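# Swing the microwave door fully open, then withdraw both hands

## Task

Pull the microwave door open until it stands wide, then release it and move both hands well away from the microwave and from any loose objects near it. The slow cooker must still be upright at the end, and nothing may be knocked over or pushed out of the work area.

## Robot and tools

Robot: two arms, left_arm (left hand) and right_arm (right hand, the mirror of the left). The left arm sits on the +y side. Calibrated bases in the scene frame: left_arm at (+0.014, +0.283, +0.043) m, quat_wxyz (+1.000, 0, 0, +0.017); right_arm at (+0.041, -0.372, +0.042) m, quat_wxyz (+1.000, 0, 0, +0.021). A camera stand is fixed behind the arms. Loose objects may occasionally get a brief nudge from outside.

Frames: the scene frame has its origin at table-top height, halfway between the nominal bases, with +z up and +x out over the table. Fixed cameras and the table use it. Hand poses, velocities and targets in results use each arm's own base frame. Motion offsets in calls use the axes of that arm's current Hand target.

Hand point: it rides with the palm, 0.05 m in front of it and 0.15 m from the wrist face along the fingers. Its +z runs along straight fingers, +y points out of the palm, and +x runs across the palm away from the thumb on the right hand (toward the thumb on the left hand). Straight fingertips reach 0.06 to 0.07 m past it along +z, with finger centre lines 0.06 m toward -y. The hand spans 0.08 m to the little-finger side, and 0.02 m (thumb in front) up to 0.09 m to the thumb side. A wrist bracket on the little-finger side reaches 0.10 m across and can collide.

Row layout, the same for every tool: 28 numbers, each in [-1, 1], always covering both arms. Numbers 1-6: left_arm dx, dy, dz, rx, ry, rz. Numbers 7-14: left hand thumb_turn, thumb_bend, index, middle, ring, little, force_limit, speed. Numbers 15-28: the same fourteen for right_arm. Pose numbers are offsets, not poses: they count from the Hand target at the start of the action or move, along that target's axes. 1.0 equals 0.6 m or 180 degrees; rx, ry, rz form one rotation vector. Six zeros re-request the current Hand target; repeating a nonzero offset moves further. Finger numbers are absolute positions: -1 open or straight, +1 closed; thumb_turn -1 is beside the palm, +1 opposite the fingers. force_limit runs from about 0 N at -1 to 10 N at +1 (15 N for both thumb motors). speed rises from near zero at -1 to full at +0.48 and stays full above it; full travel takes 0.49 s. For a soft grip close at speed -0.94 or lower. To keep a hand unchanged, resend its last executed eight numbers; if none were sent yet, use hand_measured plus hand_force_limit and hand_speed.

execute_actions(actions, cameras): actions is a list of actions, each a table of up to 15 rows at 1/30 s per row; a short table repeats its final row. Every row in one action counts from that action's start pose. cameras lists names or ["all"]; an empty actions list returns all images by default.

move(target, speed, blend, blocking, cameras): target is one row, or a list of up to 15 rows, all offsets measured from the same starting Hand targets. speed is in m/s, 0.002 to 4.3, default 0.25, with turning capped at twice that in rad/s; one value or one per target. blend (m) rounds corners at intermediate targets; 0 stops at each. Paths are straight, end together, last at least 0.5 s and are cut at 10 s. They do not avoid obstacles or the other arm, and faster moves hit harder and overshoot more. Do not route a hand close to its own base; go round it. blocking=false returns after about 0.5 s while the move continues. The result adds a move: line (done, off_target, moving, held, fault) and limits such as paced or held.

wait(seconds 0 to 10) lets time pass with commands held. stop brakes a running move. zoom_image(camera one of cam_head_left, cam_head_right, cam_high; region [x0, y0, x1, y1] in pixels, at most 504 by 504) enlarges the newest image. show_instructions shows the reference pages. finished_scene(scene) ends the scene, with scene set to the number printed at the end of each result; call it only once the door is open and both hands are clear.

Results: end_effector_position (m) and end_effector_quat_wxyz in the base frame; Hand target is the last commanded pose after clipping orientation to within 40 degrees of the measured one. The hand often rests 1 to 3 cm short (sometimes 5), mostly low, with no contact; the next command, even zeros, asks again, or send the remaining distance. hand_measured, hand_stopped_by (moving, target, force, stalled, fault) and hand_load_n (positive when the finger is pushed open) list six values in motor order. Joint velocities may read within noise. Joint torques include the arm's weight; numbers 3 and 4 wrap at ±28 N m. Joint ranges (rad): waist -2.880 to 2.880, shoulder 0.000 to 3.142, elbow 0.000 to 3.019, wrist pitch -1.693 to 1.571, wrist yaw -1.571 to 1.571, wrist roll -2.094 to 2.094.

Cameras: cam_head_left, cam_head_right, cam_high, each 672x504.

Avoid: fast impacts on the microwave or slow cooker, tipping the cooker, sweeping loose items off the table, releasing a door still swinging, contact between the two hands, squeezing fingers hard, and leaving an arm stretched or pressing toward an unreachable pose (motors heat; MOTOR HOT warns at 85 °C and the arm drops at 100 °C). To end a push, command the target back past the hand point.

Each tool is called after ">>>" as name(argument=value, ...) on one line, values as JSON.

Reference images:

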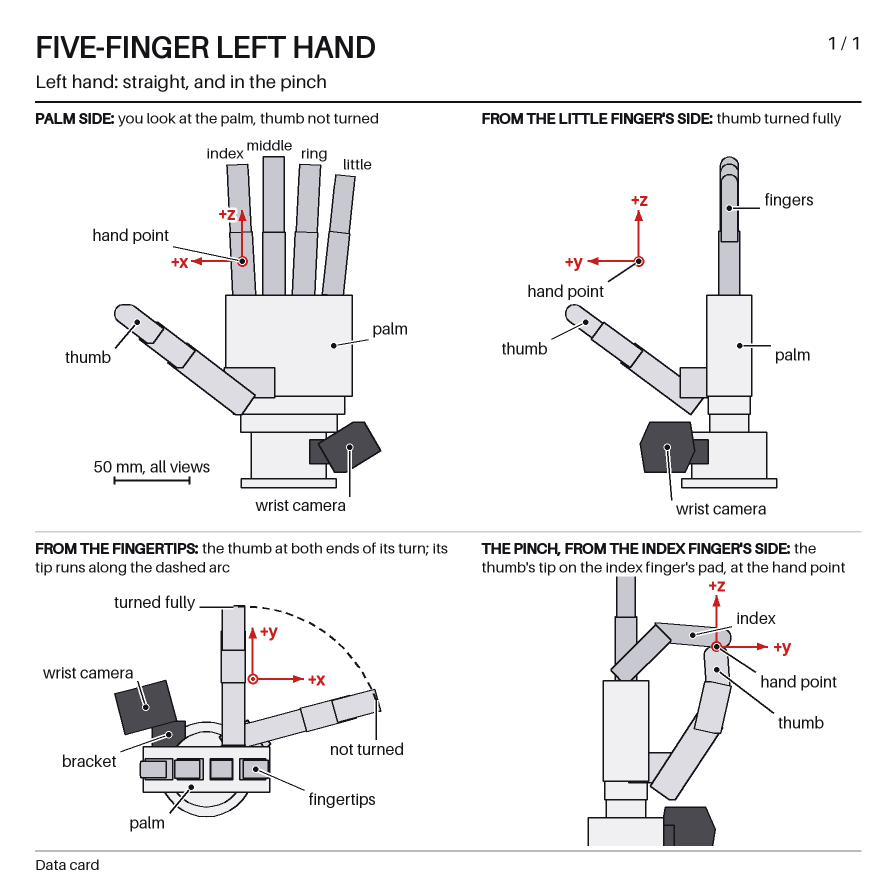

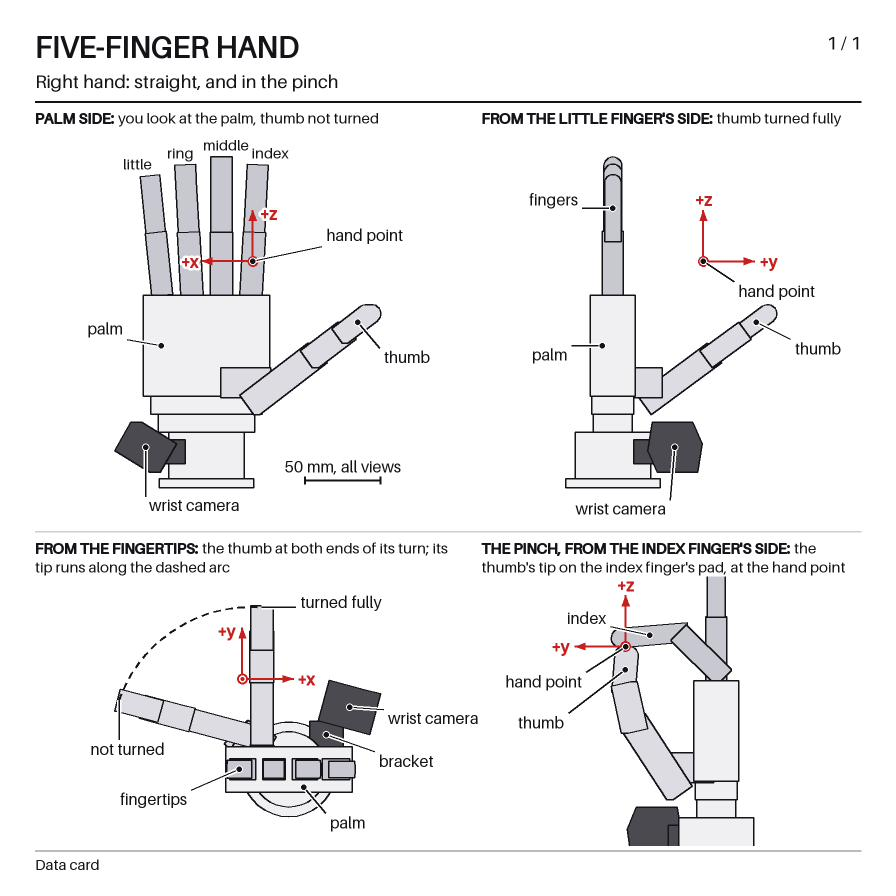

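## Session

>>> execute_actions(actions=[])

Scene clock: 0.00 s.
left_arm: end_effector_position=(+0.3579, -0.0293, +0.1030) hand_measured=(-1.000, -1.000, -1.000, -1.000, -1.000, -1.000) hand_load_n=(+0.0, +0.0, +0.0, +0.0, +0.0, +0.5) hand_stopped_by=(target, target, target, target, target, target) hand_force_limit=0.00 hand_speed=-0.80 end_effector_quat_wxyz=(-0.008, +0.874, -0.485, +0.017) | right_arm: end_effector_position=(+0.4878, -0.0728, +0.2926) hand_measured=(-1.000, -1.000, -1.000, -1.000, -1.000, -1.000) hand_load_n=(+0.0, +0.0, +0.0, +0.0, +0.0, +0.0) hand_stopped_by=(target, target, target, target, target, target) hand_force_limit=0.00 hand_speed=-0.80 end_effector_quat_wxyz=(+0.408, -0.539, +0.657, -0.335)
Joint positions: left_arm=[0.077 1.414 1.03 -1.15 0.005 -0.48] | right_arm=[-0.327 1.1 1 -0.381 -0.291 0.047]
Joint velocities: within noise
Joint torques (N m): no reading
Motor temperatures (°C): left_arm=[27 37 32 33 27 30] | right_arm=[34 32 35 31 30 28]
Heat: left arm: hottest shoulder 37 °C; right arm: hottest elbow 35 °C.
Hand target: left_arm +0.3681, -0.0285, +0.1119; -0.016, +0.874, -0.485, +0.029 | right_arm +0.4938, -0.0749, +0.3136; +0.417, -0.535, +0.646, -0.350

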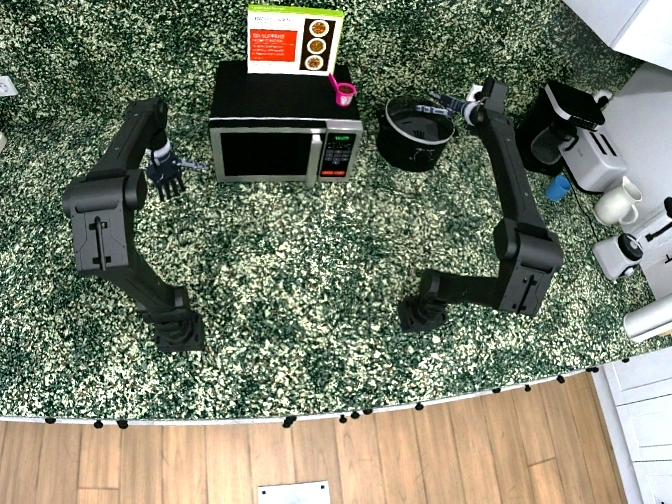

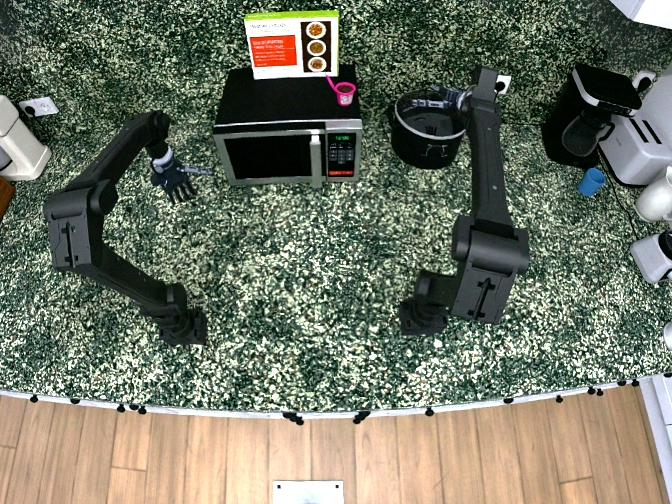

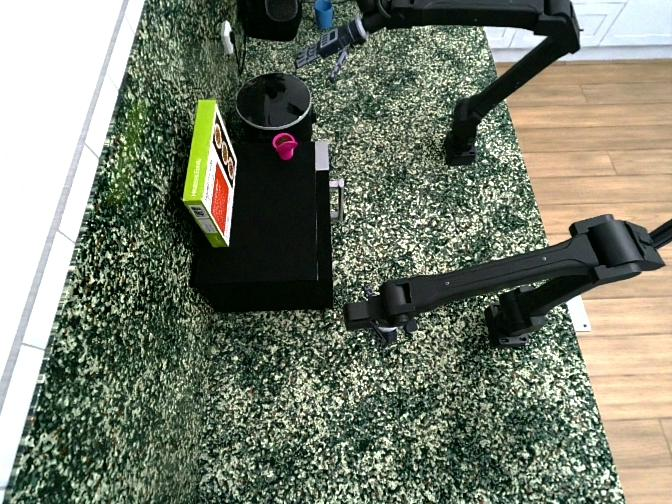

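>>> zoom_image(camera="cam_head_left", region=[140, 40, 392, 229])

>>> zoom_image(camera="cam_head_right", region=[140, 40, 392, 229])

>>> zoom_image(camera="cam_high", region=[180, 100, 432, 352])

Scaled by 2.000.

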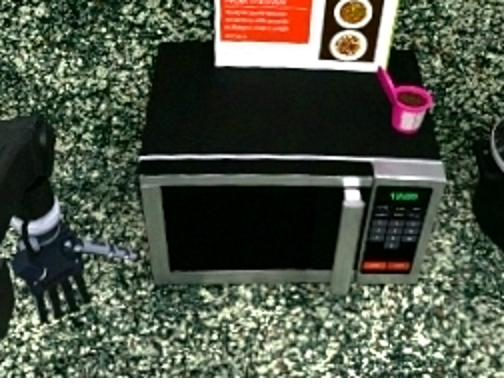

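Scaled by 2.000.

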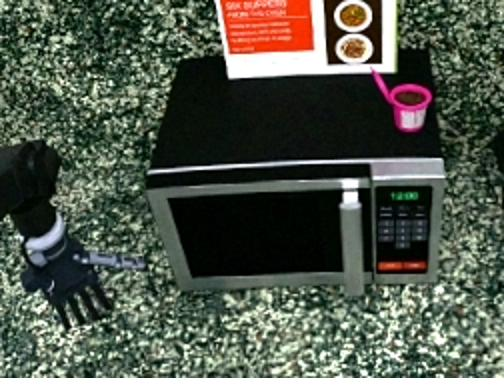

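Scaled by 2.000.

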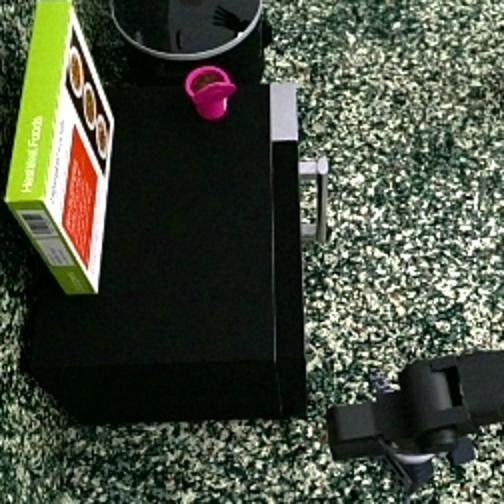

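>>> move(target=[[-0.392,-0.159,-0.172,0,0,0,-1,-1,-1,-1,-1,-1,0,-0.8,0,-0.008,-0.186,0,0,0,-1,-1,-1,-1,-1,-1,0,-0.8],[-0.392,-0.159,-0.172,0,0,0,-1,-1,-1,-1,-1,-1,0,-0.8,-0.191,0.103,-0.216,0.091,-0.1127,0.435,-1,-1,-1,-1,-1,-1,0,-0.8]], blend=0.03, cameras=["all"])

Scene clock: 80.57 s.
left_arm: end_effector_position=(+0.3064, +0.2112, +0.1955) hand_measured=(-1.000, -1.000, -1.000, -1.000, -1.000, -1.000) hand_load_n=(+0.0, +0.0, +0.0, +0.0, +0.0, +0.0) hand_stopped_by=(target, target, target, target, target, target) hand_force_limit=0.00 hand_speed=-0.80 end_effector_quat_wxyz=(+0.000, +0.876, -0.481, +0.020) | right_arm: end_effector_position=(+0.3618, +0.0482, +0.3133) hand_measured=(-1.000, -1.000, -1.000, -1.000, -1.000, -1.000) hand_load_n=(+0.0, +0.0, +0.0, +0.0, +0.0, +0.0) hand_stopped_by=(target, target, target, target, target, target) hand_force_limit=0.00 hand_speed=-0.80 end_effector_quat_wxyz=(+0.691, -0.002, +0.723, -0.004)
Joint positions: left_arm=[0.687 1.471 1.338 -1.423 0.038 0.12] | right_arm=[-0.067 0.479 0.294 0.141 -0.063 1.558]
Joint torques (N m): left_arm=[0.79 -10.05 13.71 0.06 0.21 0.25] | right_arm=[1.44 -0.85 8.08 2.63 0.09 0.14]
Motor temperatures (°C): left_arm=[27 37 38 32 27 28] | right_arm=[33 33 49 31 29 27]
Heat: left arm: hottest elbow 38 °C; right arm: hottest elbow 49 °C.
Hand target: left_arm +0.3182, +0.2215, +0.2118; -0.016, +0.874, -0.485, +0.028 | right_arm +0.3600, +0.0499, +0.3296; +0.707, +0.000, +0.707, +0.000
Off the commanded pose: left_arm 0.023 m, 2 deg | right_arm 0.017 m, 3 deg.
move: off_target (left_arm, right_arm)

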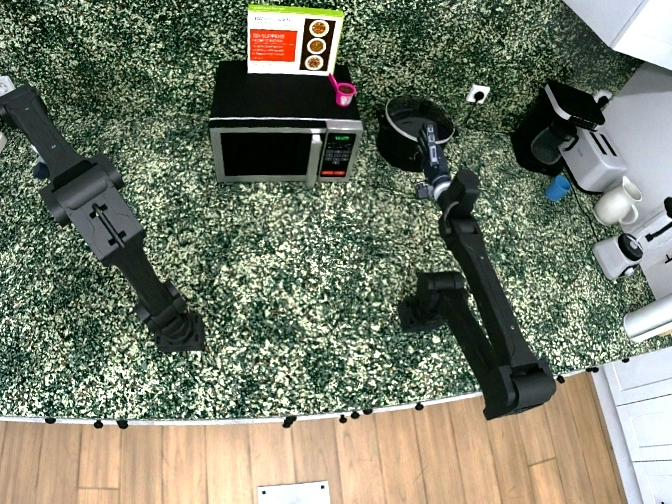

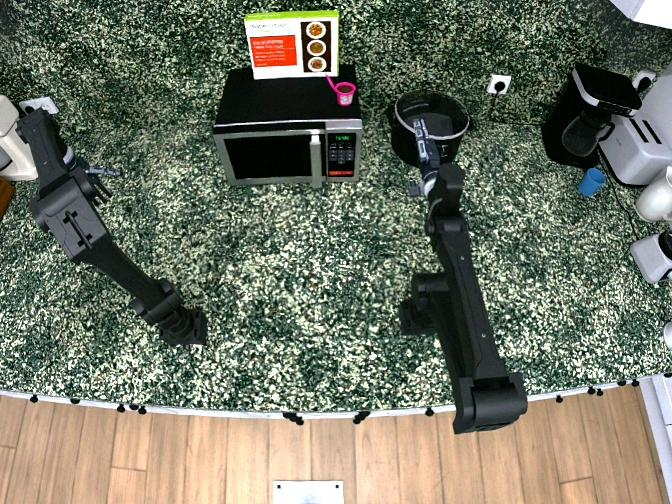

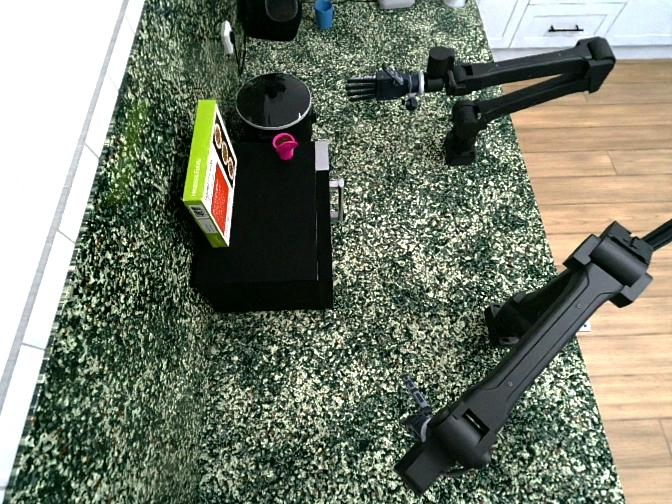

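>>> move(target=[0,0,0,0,0,0,-1,-1,-1,-1,-1,-1,0,-0.8,0.233,0.317,-0.15,0,0,0,-1,-1,-1,-1,-1,-1,0,-0.8], cameras=["all"])

Scene clock: 91.37 s.
left_arm: end_effector_position=(+0.3064, +0.2112, +0.1955) hand_measured=(-1.000, -1.000, -1.000, -1.000, -1.000, -1.000) hand_load_n=(+0.0, +0.0, +0.0, +0.0, +0.0, +0.0) hand_stopped_by=(target, target, target, target, target, target) hand_force_limit=0.00 hand_speed=-0.80 end_effector_quat_wxyz=(+0.000, +0.876, -0.481, +0.020) | right_arm: end_effector_position=(+0.2661, +0.2328, +0.1811) hand_measured=(-1.000, -1.000, -1.000, -1.000, -1.000, -1.000) hand_load_n=(+0.0, +0.0, +0.0, +0.0, +0.0, +0.0) hand_stopped_by=(target, target, target, target, target, target) hand_force_limit=0.00 hand_speed=-0.80 end_effector_quat_wxyz=(+0.701, -0.008, +0.713, -0.006)
Joint positions: left_arm=[0.687 1.471 1.338 -1.423 0.038 0.12] | right_arm=[1.178 1.252 0.068 1.142 1.176 1.59]
Joint torques (N m): left_arm=[1.49 -10.4 13.86 0.14 0.25 0.2] | right_arm=[0.62 -2.26 5.05 2.09 0.07 -0.09]
Heat: left arm: hottest elbow 40 °C; right arm: hottest elbow 48 °C.
Hand target: left_arm +0.3182, +0.2215, +0.2118; -0.016, +0.874, -0.485, +0.028 | right_arm +0.2699, +0.2401, +0.1901; +0.707, +0.000, +0.707, +0.000
Off the commanded pose: left_arm 0.023 m, 2 deg | right_arm 0.012 m, 1 deg.
move: off_target (left_arm, right_arm)

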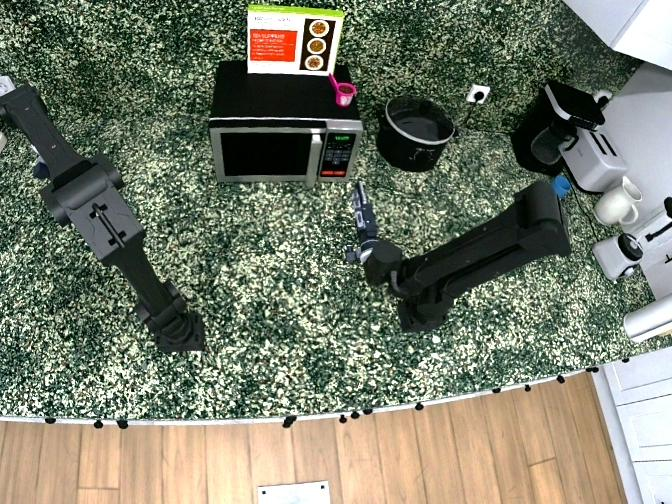

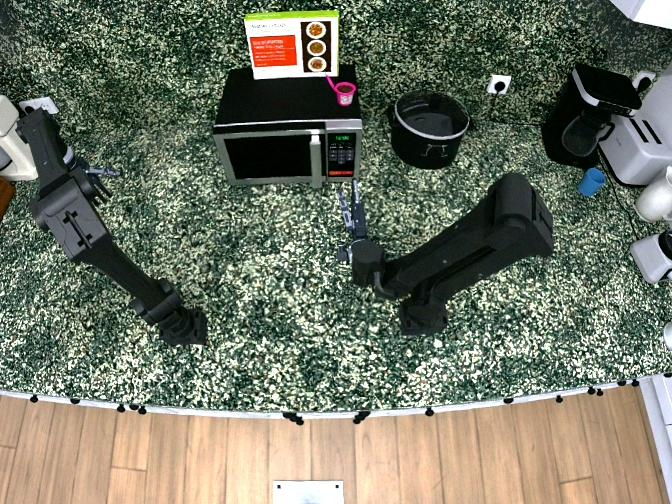

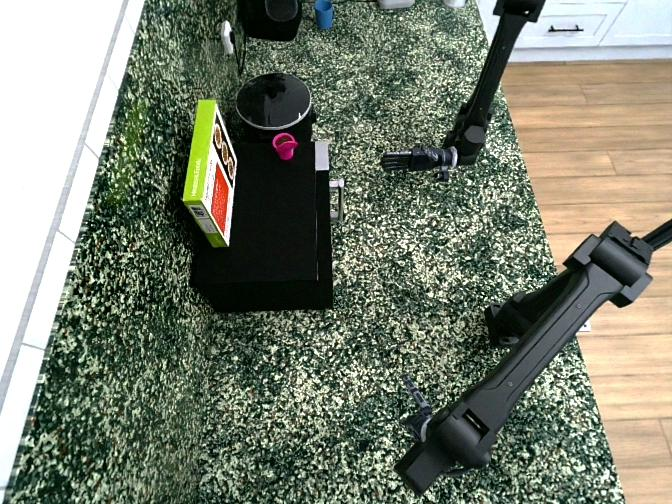

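>>> zoom_image(camera="cam_head_left", region=[290, 110, 458, 278])

>>> zoom_image(camera="cam_head_right", region=[290, 110, 458, 278])

>>> zoom_image(camera="cam_high", region=[310, 100, 478, 268])

Scaled by 3.000.

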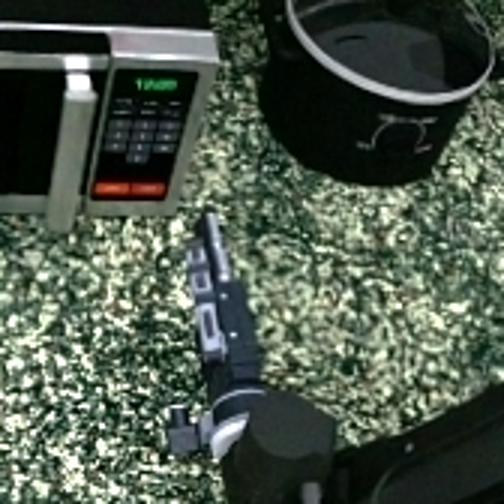

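Scaled by 3.000.

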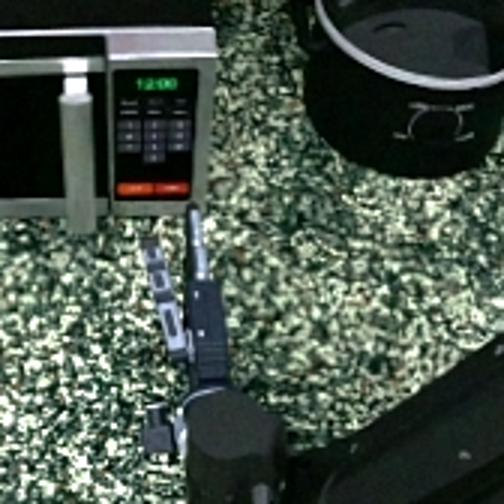

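Scaled by 3.000.

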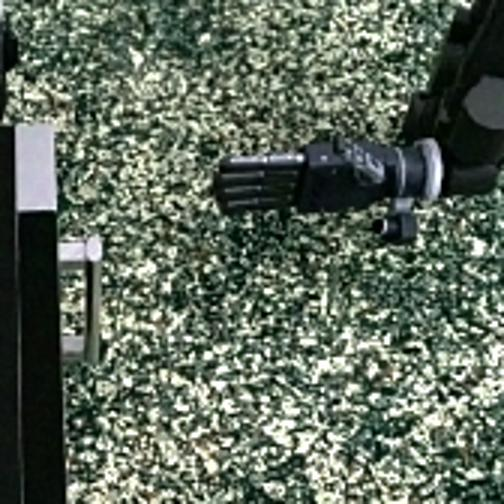

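>>> zoom_image(camera="cam_high", region=[310, 140, 410, 240])

>>> zoom_image(camera="cam_head_left", region=[280, 110, 380, 210])

>>> zoom_image(camera="cam_head_right", region=[280, 110, 380, 210])

Scaled by 5.040.

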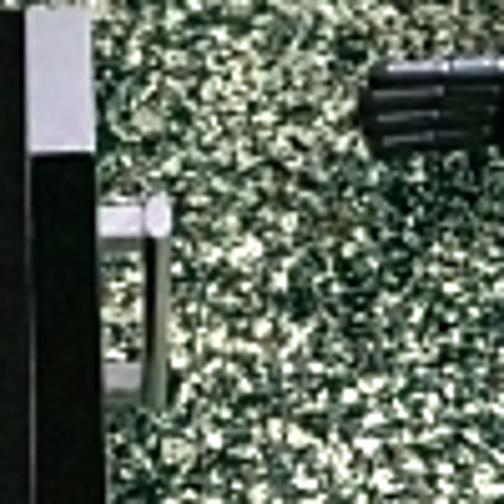

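Scaled by 5.040.

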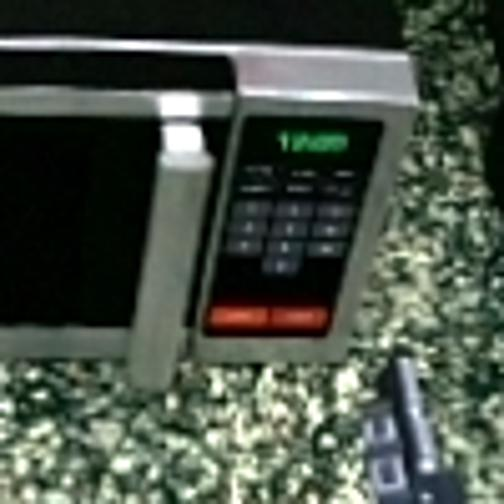

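Scaled by 5.040.

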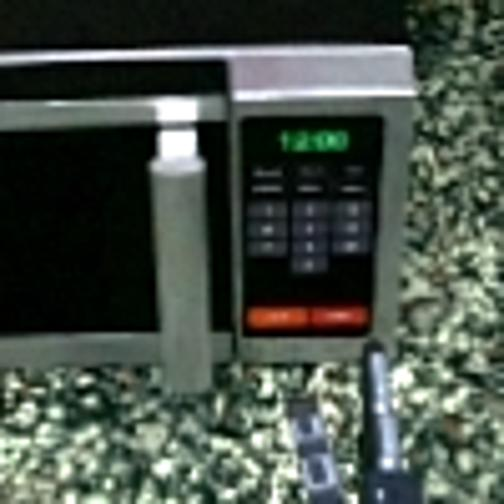

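>>> move(target=[0,0,0,0,0,0,-1,-1,-1,-1,-1,-1,0,-0.8,0.112,-0.007,0.217,0,0,0,-1,-1,0.1,0.1,0.1,0.1,0,0], cameras=["all"])

>>> zoom_image(camera="cam_high", region=[310, 120, 430, 240])

>>> zoom_image(camera="cam_head_left", region=[280, 110, 380, 210])

>>> zoom_image(camera="cam_head_right", region=[280, 110, 380, 210])

Scene clock: 147.27 s.
left_arm: end_effector_position=(+0.3064, +0.2112, +0.1955) hand_measured=(-1.000, -1.000, -1.000, -1.000, -1.000, -1.000) hand_load_n=(+0.0, +0.0, +0.0, +0.0, +0.0, +0.0) hand_stopped_by=(target, target, target, target, target, target) hand_force_limit=0.00 hand_speed=-0.80 end_effector_quat_wxyz=(+0.000, +0.876, -0.481, +0.020) | right_arm: end_effector_position=(+0.3990, +0.2344, +0.1148) hand_measured=(-1.000, -1.000, +0.100, +0.100, +0.100, +0.100) hand_load_n=(+0.0, +0.0, +0.0, +0.0, +0.0, +0.0) hand_stopped_by=(target, target, target, target, target, target) hand_force_limit=0.00 hand_speed=0.00 end_effector_quat_wxyz=(+0.698, -0.002, +0.716, -0.004)
Joint positions: left_arm=[0.687 1.471 1.338 -1.423 0.038 0.12] | right_arm=[0.71 1.859 0.287 1.537 0.712 1.586]
Joint torques (N m): left_arm=[1.38 -10.23 13.7 -0.14 0.26 0.24] | right_arm=[0.56 -8.53 1.61 2.45 -0.12 -0.04]
Motor temperatures (°C): left_arm=[27 37 44 31 26 27] | right_arm=[33 31 43 31 28 27]
Heat: left arm: hottest elbow 44 °C; right arm: hottest elbow 43 °C.
Hand target: left_arm +0.3182, +0.2215, +0.2118; -0.016, +0.874, -0.485, +0.028 | right_arm +0.4000, +0.2361, +0.1229; +0.707, +0.000, +0.707, +0.000
Off the commanded pose: left_arm 0.023 m, 2 deg | right_arm 0.008 m, 2 deg.
joint sent to its limit (right arm) — joint 4 (wrist pitch), upper limit. The joint targets still meet the commanded pose.
move: off_target (left_arm)

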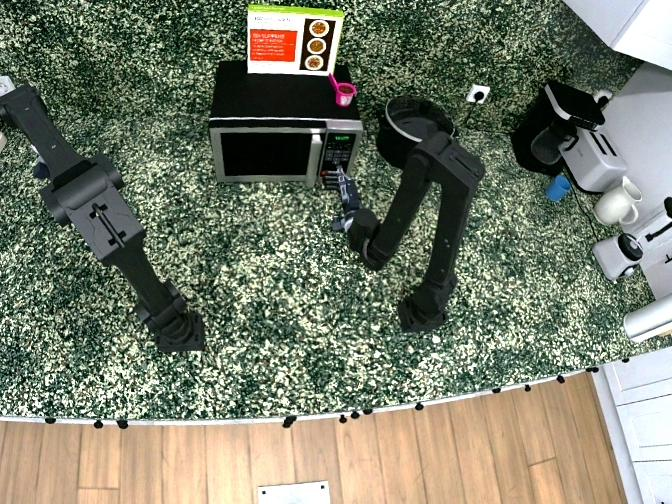

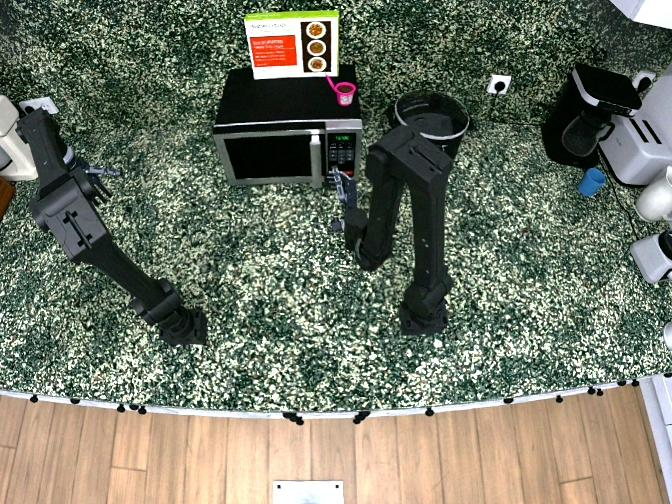

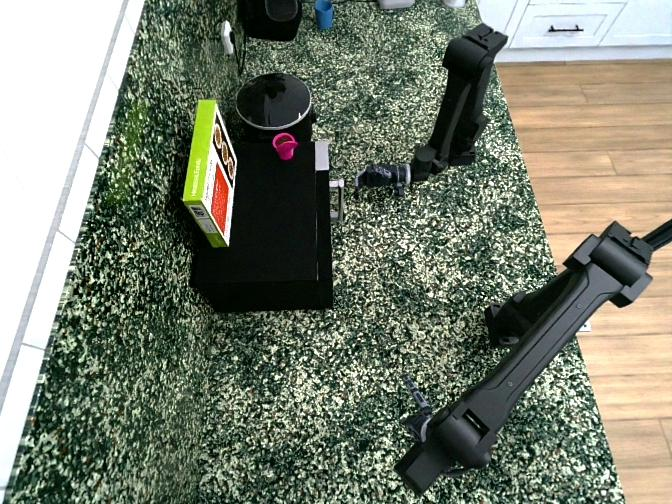

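Scaled by 4.200.

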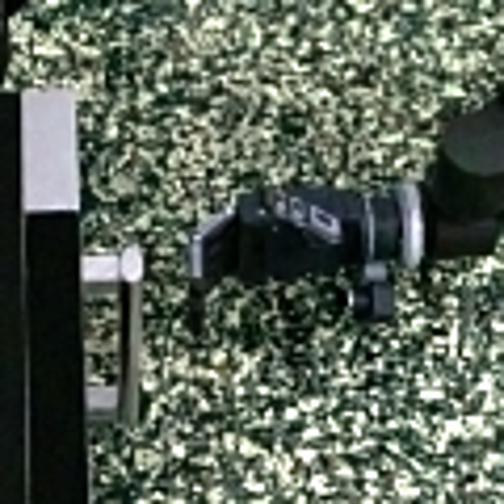

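Scaled by 5.040.

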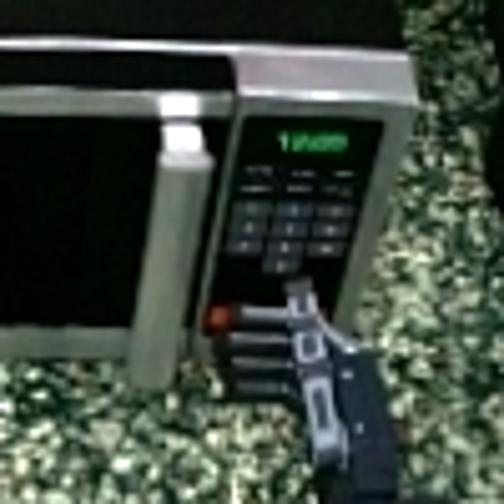

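Scaled by 5.040.

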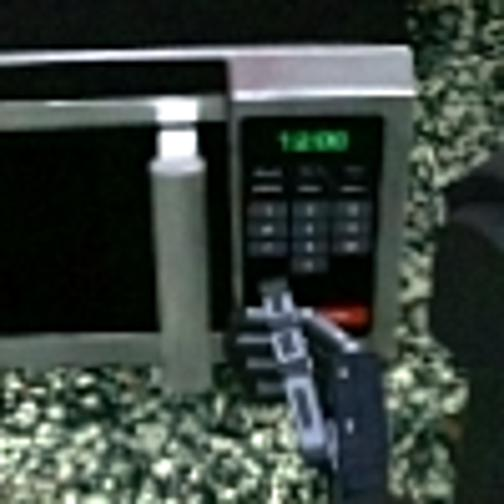

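>>> move(target=[0,0,0,0,0,0,-1,-1,-1,-1,-1,-1,0,-0.8,0,-0.008,0.067,0,0,0,-1,-1,0.1,0.1,0.1,0.1,0,0], speed=0.12, cameras=["all"])

>>> zoom_image(camera="cam_high", region=[310, 140, 400, 230])

>>> zoom_image(camera="cam_head_left", region=[280, 110, 380, 210])

>>> zoom_image(camera="cam_head_right", region=[280, 110, 380, 210])

Scene clock: 162.87 s.
left_arm: end_effector_position=(+0.3064, +0.2112, +0.1955) hand_measured=(-1.000, -1.000, -1.000, -1.000, -1.000, -1.000) hand_load_n=(+0.0, +0.0, +0.0, +0.0, +0.0, +0.0) hand_stopped_by=(target, target, target, target, target, target) hand_force_limit=0.00 hand_speed=-0.80 end_effector_quat_wxyz=(+0.000, +0.876, -0.481, +0.020) | right_arm: end_effector_position=(+0.4355, +0.2299, +0.1258) hand_measured=(-1.000, -1.000, +0.100, +0.100, +0.100, +0.100) hand_load_n=(+0.0, +0.0, +0.0, +0.0, +0.0, +0.0) hand_stopped_by=(target, target, target, target, target, target) hand_force_limit=0.00 hand_speed=0.00 end_effector_quat_wxyz=(+0.708, +0.005, +0.706, +0.006)
Joint positions: left_arm=[0.687 1.471 1.338 -1.423 0.038 0.12] | right_arm=[0.614 1.859 0.358 1.506 0.613 1.584]
Joint torques (N m): left_arm=[1.55 -9.47 13.86 -0.18 0.23 0.22] | right_arm=[0.56 -9.17 2.43 1.25 -0.1 -0.03]
Heat: left arm: hottest elbow 44 °C; right arm: hottest elbow 41 °C.
Hand target: left_arm +0.3182, +0.2215, +0.2118; -0.016, +0.874, -0.485, +0.028 | right_arm +0.4403, +0.2313, +0.1229; +0.707, +0.000, +0.707, +0.000
Off the commanded pose: left_arm 0.023 m, 2 deg | right_arm 0.006 m, 1 deg.
move: off_target (left_arm)

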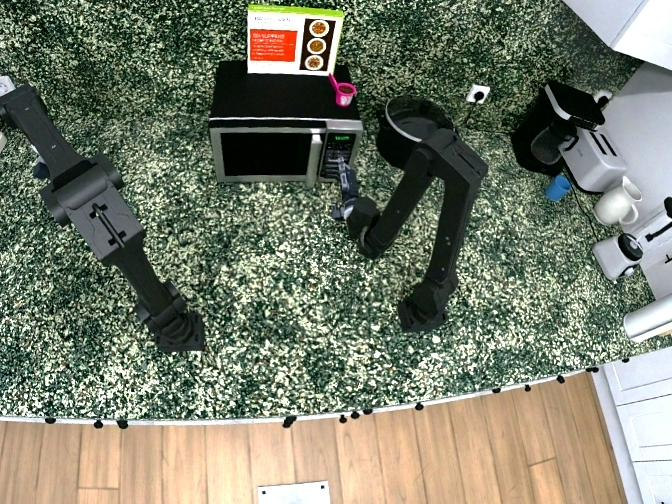

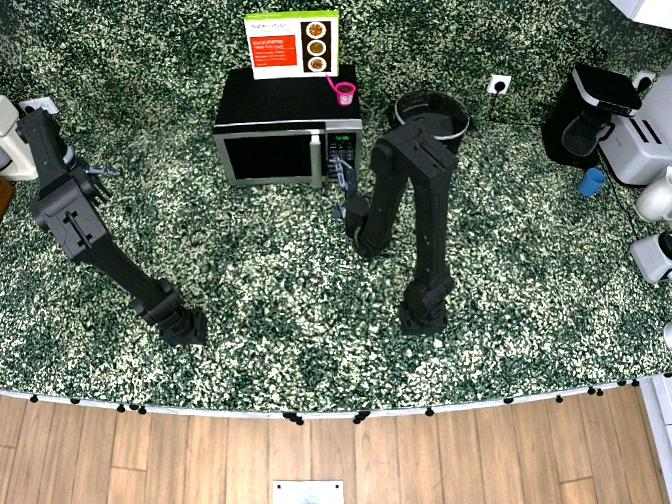

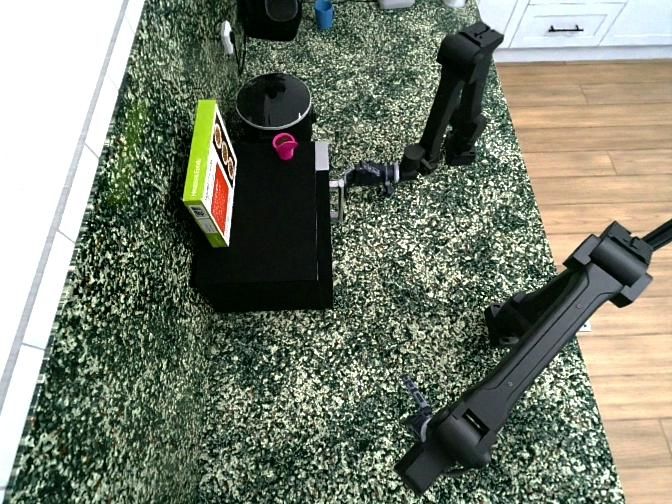

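Scaled by 5.600.

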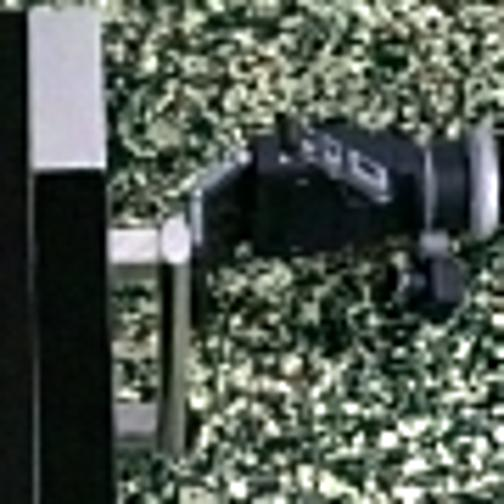

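Scaled by 5.040.

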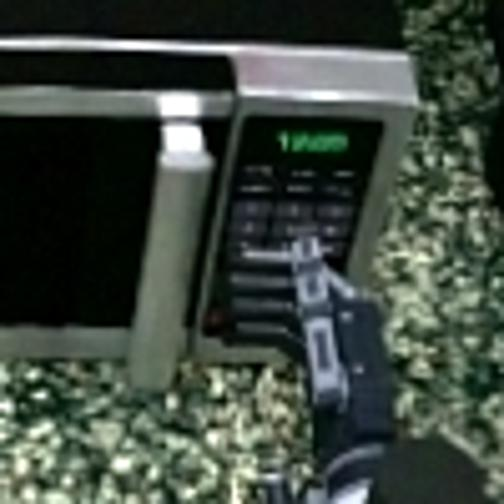

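Scaled by 5.040.

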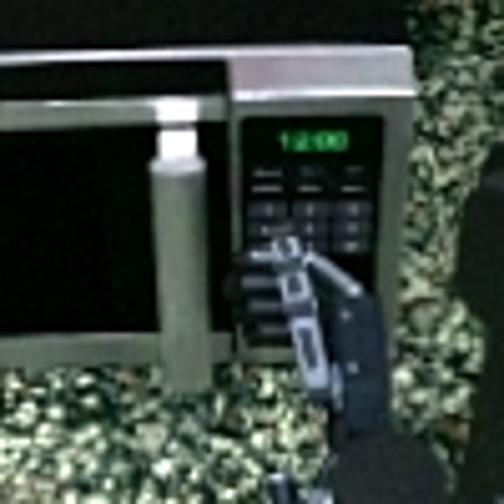

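>>> move(target=[0,0,0,0,0,0,-1,-1,-1,-1,-1,-1,0,-0.8,0.025,0,0.05,0,0,0,-1,-1,0.1,0.1,0.1,0.1,0,0], speed=0.08, cameras=["all"])

>>> zoom_image(camera="cam_high", region=[310, 140, 400, 230])

>>> zoom_image(camera="cam_head_left", region=[280, 110, 380, 210])

>>> zoom_image(camera="cam_head_right", region=[280, 110, 380, 210])

Scene clock: 168.97 s.
left_arm: end_effector_position=(+0.3064, +0.2112, +0.1955) hand_measured=(-1.000, -1.000, -1.000, -1.000, -1.000, -1.000) hand_load_n=(+0.0, +0.0, +0.0, +0.0, +0.0, +0.0) hand_stopped_by=(target, target, target, target, target, target) hand_force_limit=0.00 hand_speed=-0.80 end_effector_quat_wxyz=(+0.000, +0.876, -0.481, +0.020) | right_arm: end_effector_position=(+0.4646, +0.2313, +0.1109) hand_measured=(-1.000, -1.000, +0.100, +0.100, +0.100, +0.100) hand_load_n=(-0.5, +0.0, +0.0, +0.0, +0.0, +0.0) hand_stopped_by=(target, target, target, target, target, target) hand_force_limit=0.00 hand_speed=0.00 end_effector_quat_wxyz=(+0.708, +0.003, +0.707, +0.006)
Joint positions: left_arm=[0.687 1.471 1.338 -1.423 0.038 0.12] | right_arm=[0.564 1.935 0.432 1.505 0.56 1.584]
Joint torques (N m): left_arm=[1.2 -10.46 13.83 0.06 0.23 0.2] | right_arm=[0.26 -9.11 2.73 1.33 -0.14 -0.05]
Heat: left arm: hottest elbow 44 °C; right arm: hottest elbow 40 °C.
Hand target: left_arm +0.3182, +0.2215, +0.2118; -0.016, +0.874, -0.485, +0.028 | right_arm +0.4703, +0.2313, +0.1077; +0.707, +0.000, +0.707, +0.000
Off the commanded pose: left_arm 0.023 m, 2 deg | right_arm 0.006 m, 1 deg.
move: off_target (left_arm)

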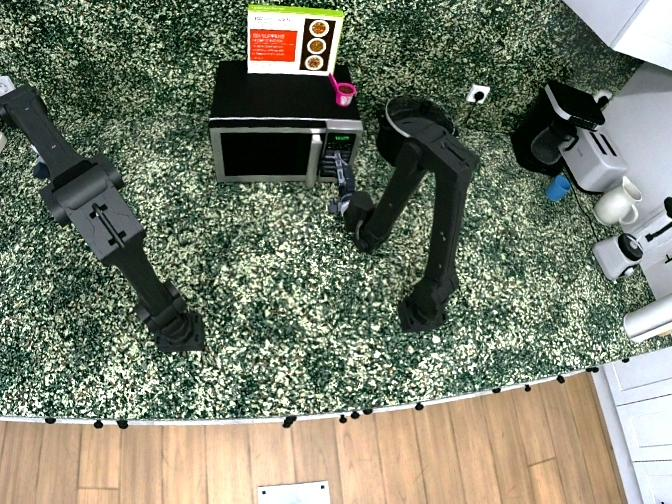

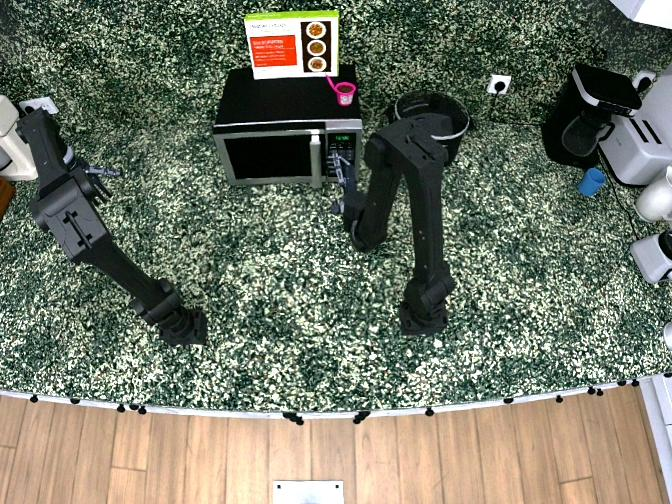

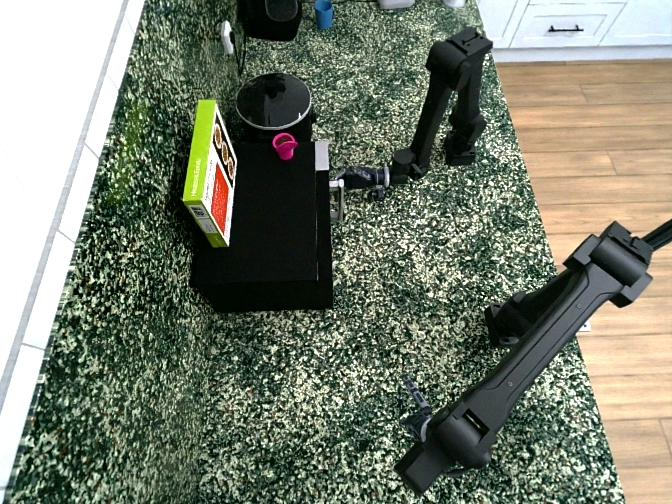

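Scaled by 5.600.

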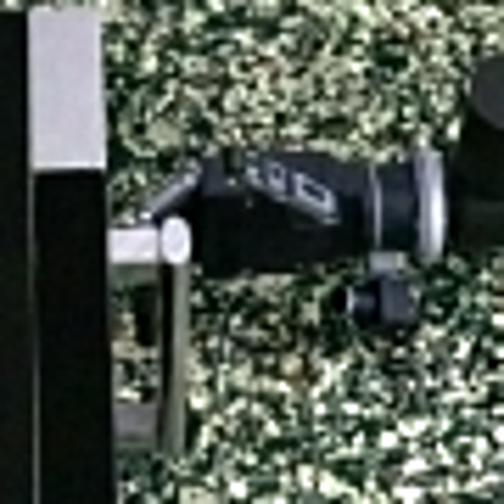

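Scaled by 5.040.

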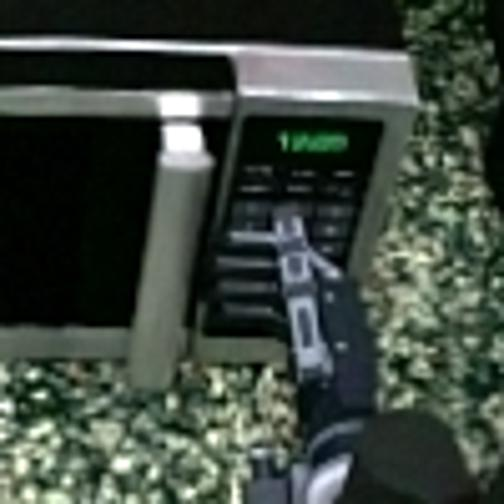

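Scaled by 5.040.

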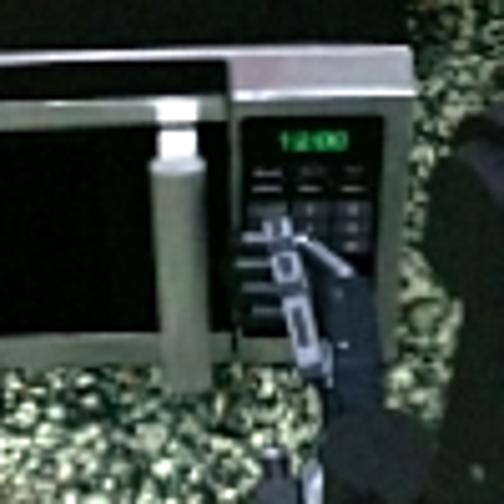

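>>> move(target=[[0,0,0,0,0,0,-1,-1,-1,-1,-1,-1,0,-0.8,0,0,0.01,0,0,0,-1,-1,0.1,0.1,0.1,0.1,0,0],[0,0,0,0,0,0,-1,-1,-1,-1,-1,-1,0,-0.8,0,0.055,0.01,0,0,0,-1,-1,0.1,0.1,0.1,0.1,0,0]], speed=0.05, cameras=["all"])

>>> zoom_image(camera="cam_high", region=[310, 140, 400, 230])

>>> zoom_image(camera="cam_head_left", region=[280, 110, 380, 210])

>>> zoom_image(camera="cam_head_right", region=[280, 110, 380, 210])

Scene clock: 175.47 s.
left_arm: end_effector_position=(+0.3064, +0.2112, +0.1955) hand_measured=(-1.000, -1.000, -1.000, -1.000, -1.000, -1.000) hand_load_n=(+0.0, +0.0, +0.0, +0.0, +0.0, +0.0) hand_stopped_by=(target, target, target, target, target, target) hand_force_limit=0.00 hand_speed=-0.80 end_effector_quat_wxyz=(+0.000, +0.876, -0.481, +0.020) | right_arm: end_effector_position=(+0.4731, +0.2577, +0.1128) hand_measured=(-1.000, -1.000, +0.100, +0.100, +0.100, +0.100) hand_load_n=(+0.0, +0.0, +0.0, +0.0, +0.0, +0.0) hand_stopped_by=(target, target, target, target, target, target) hand_force_limit=0.00 hand_speed=0.00 end_effector_quat_wxyz=(+0.709, +0.007, +0.705, +0.004)
Joint positions: left_arm=[0.687 1.471 1.338 -1.423 0.038 0.12] | right_arm=[0.621 1.941 0.491 1.456 0.624 1.584]
Joint torques (N m): left_arm=[1.38 -9.7 13.76 -0.05 0.25 0.23] | right_arm=[1.55 -9.17 3.07 1.17 0.11 -0.02]
Heat: left arm: hottest elbow 45 °C; right arm: hottest elbow 40 °C.
Hand target: left_arm +0.3182, +0.2215, +0.2118; -0.016, +0.874, -0.485, +0.028 | right_arm +0.4763, +0.2642, +0.1078; +0.707, +0.000, +0.707, +0.000
Off the commanded pose: left_arm 0.023 m, 2 deg | right_arm 0.009 m, 1 deg.
move: off_target (left_arm)

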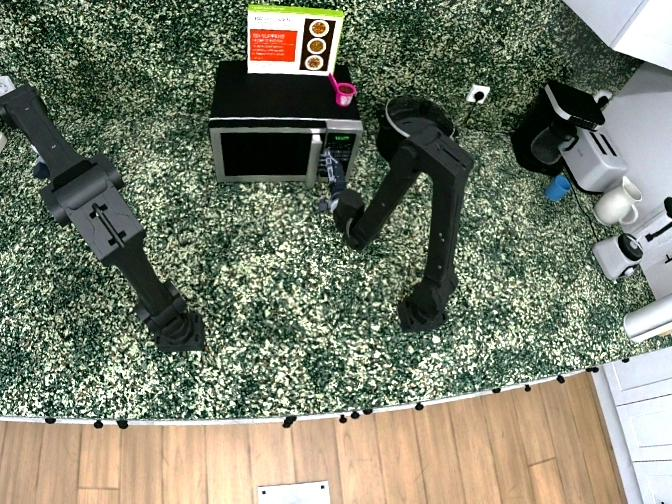

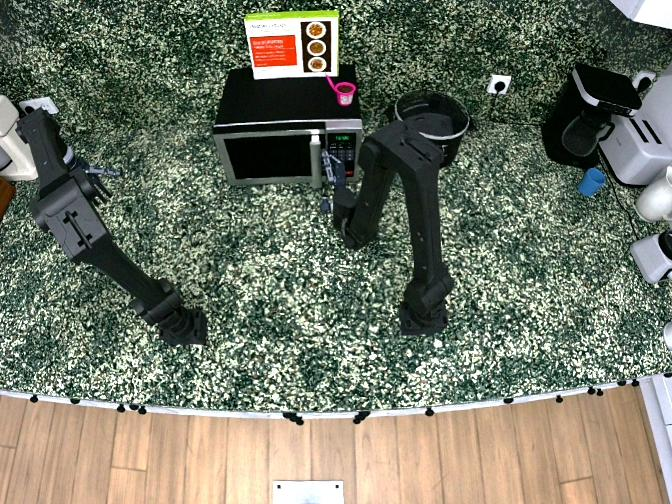

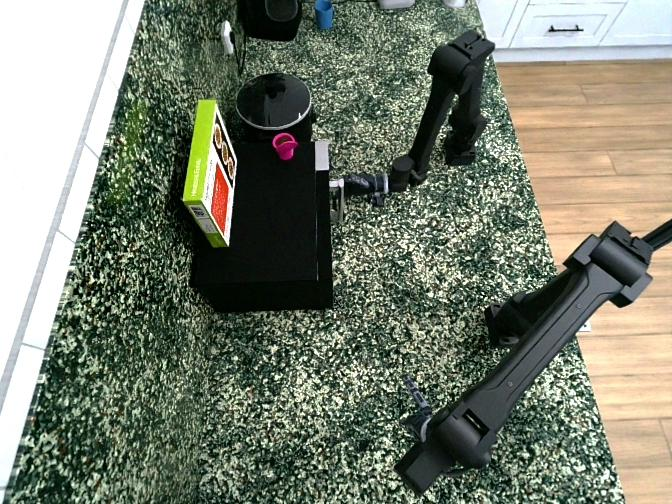

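Scaled by 5.600.

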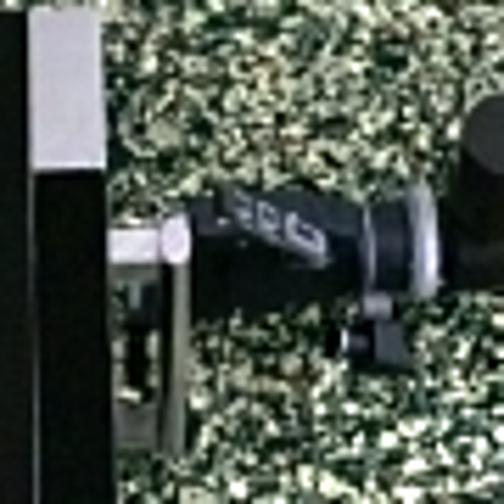

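Scaled by 5.040.

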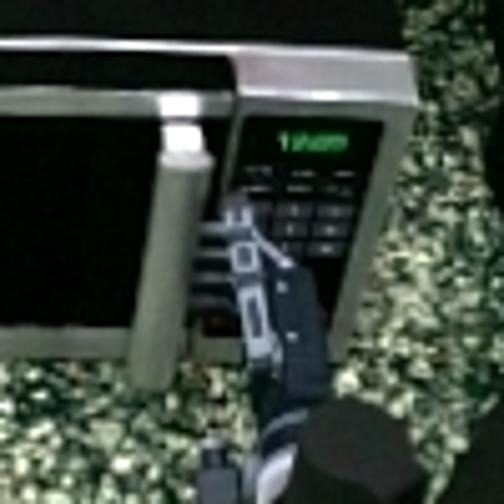

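Scaled by 5.040.

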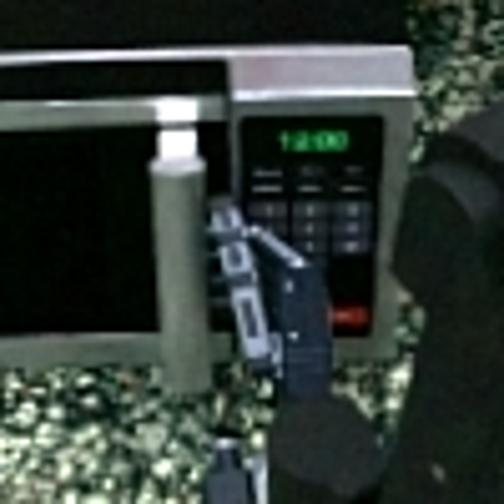

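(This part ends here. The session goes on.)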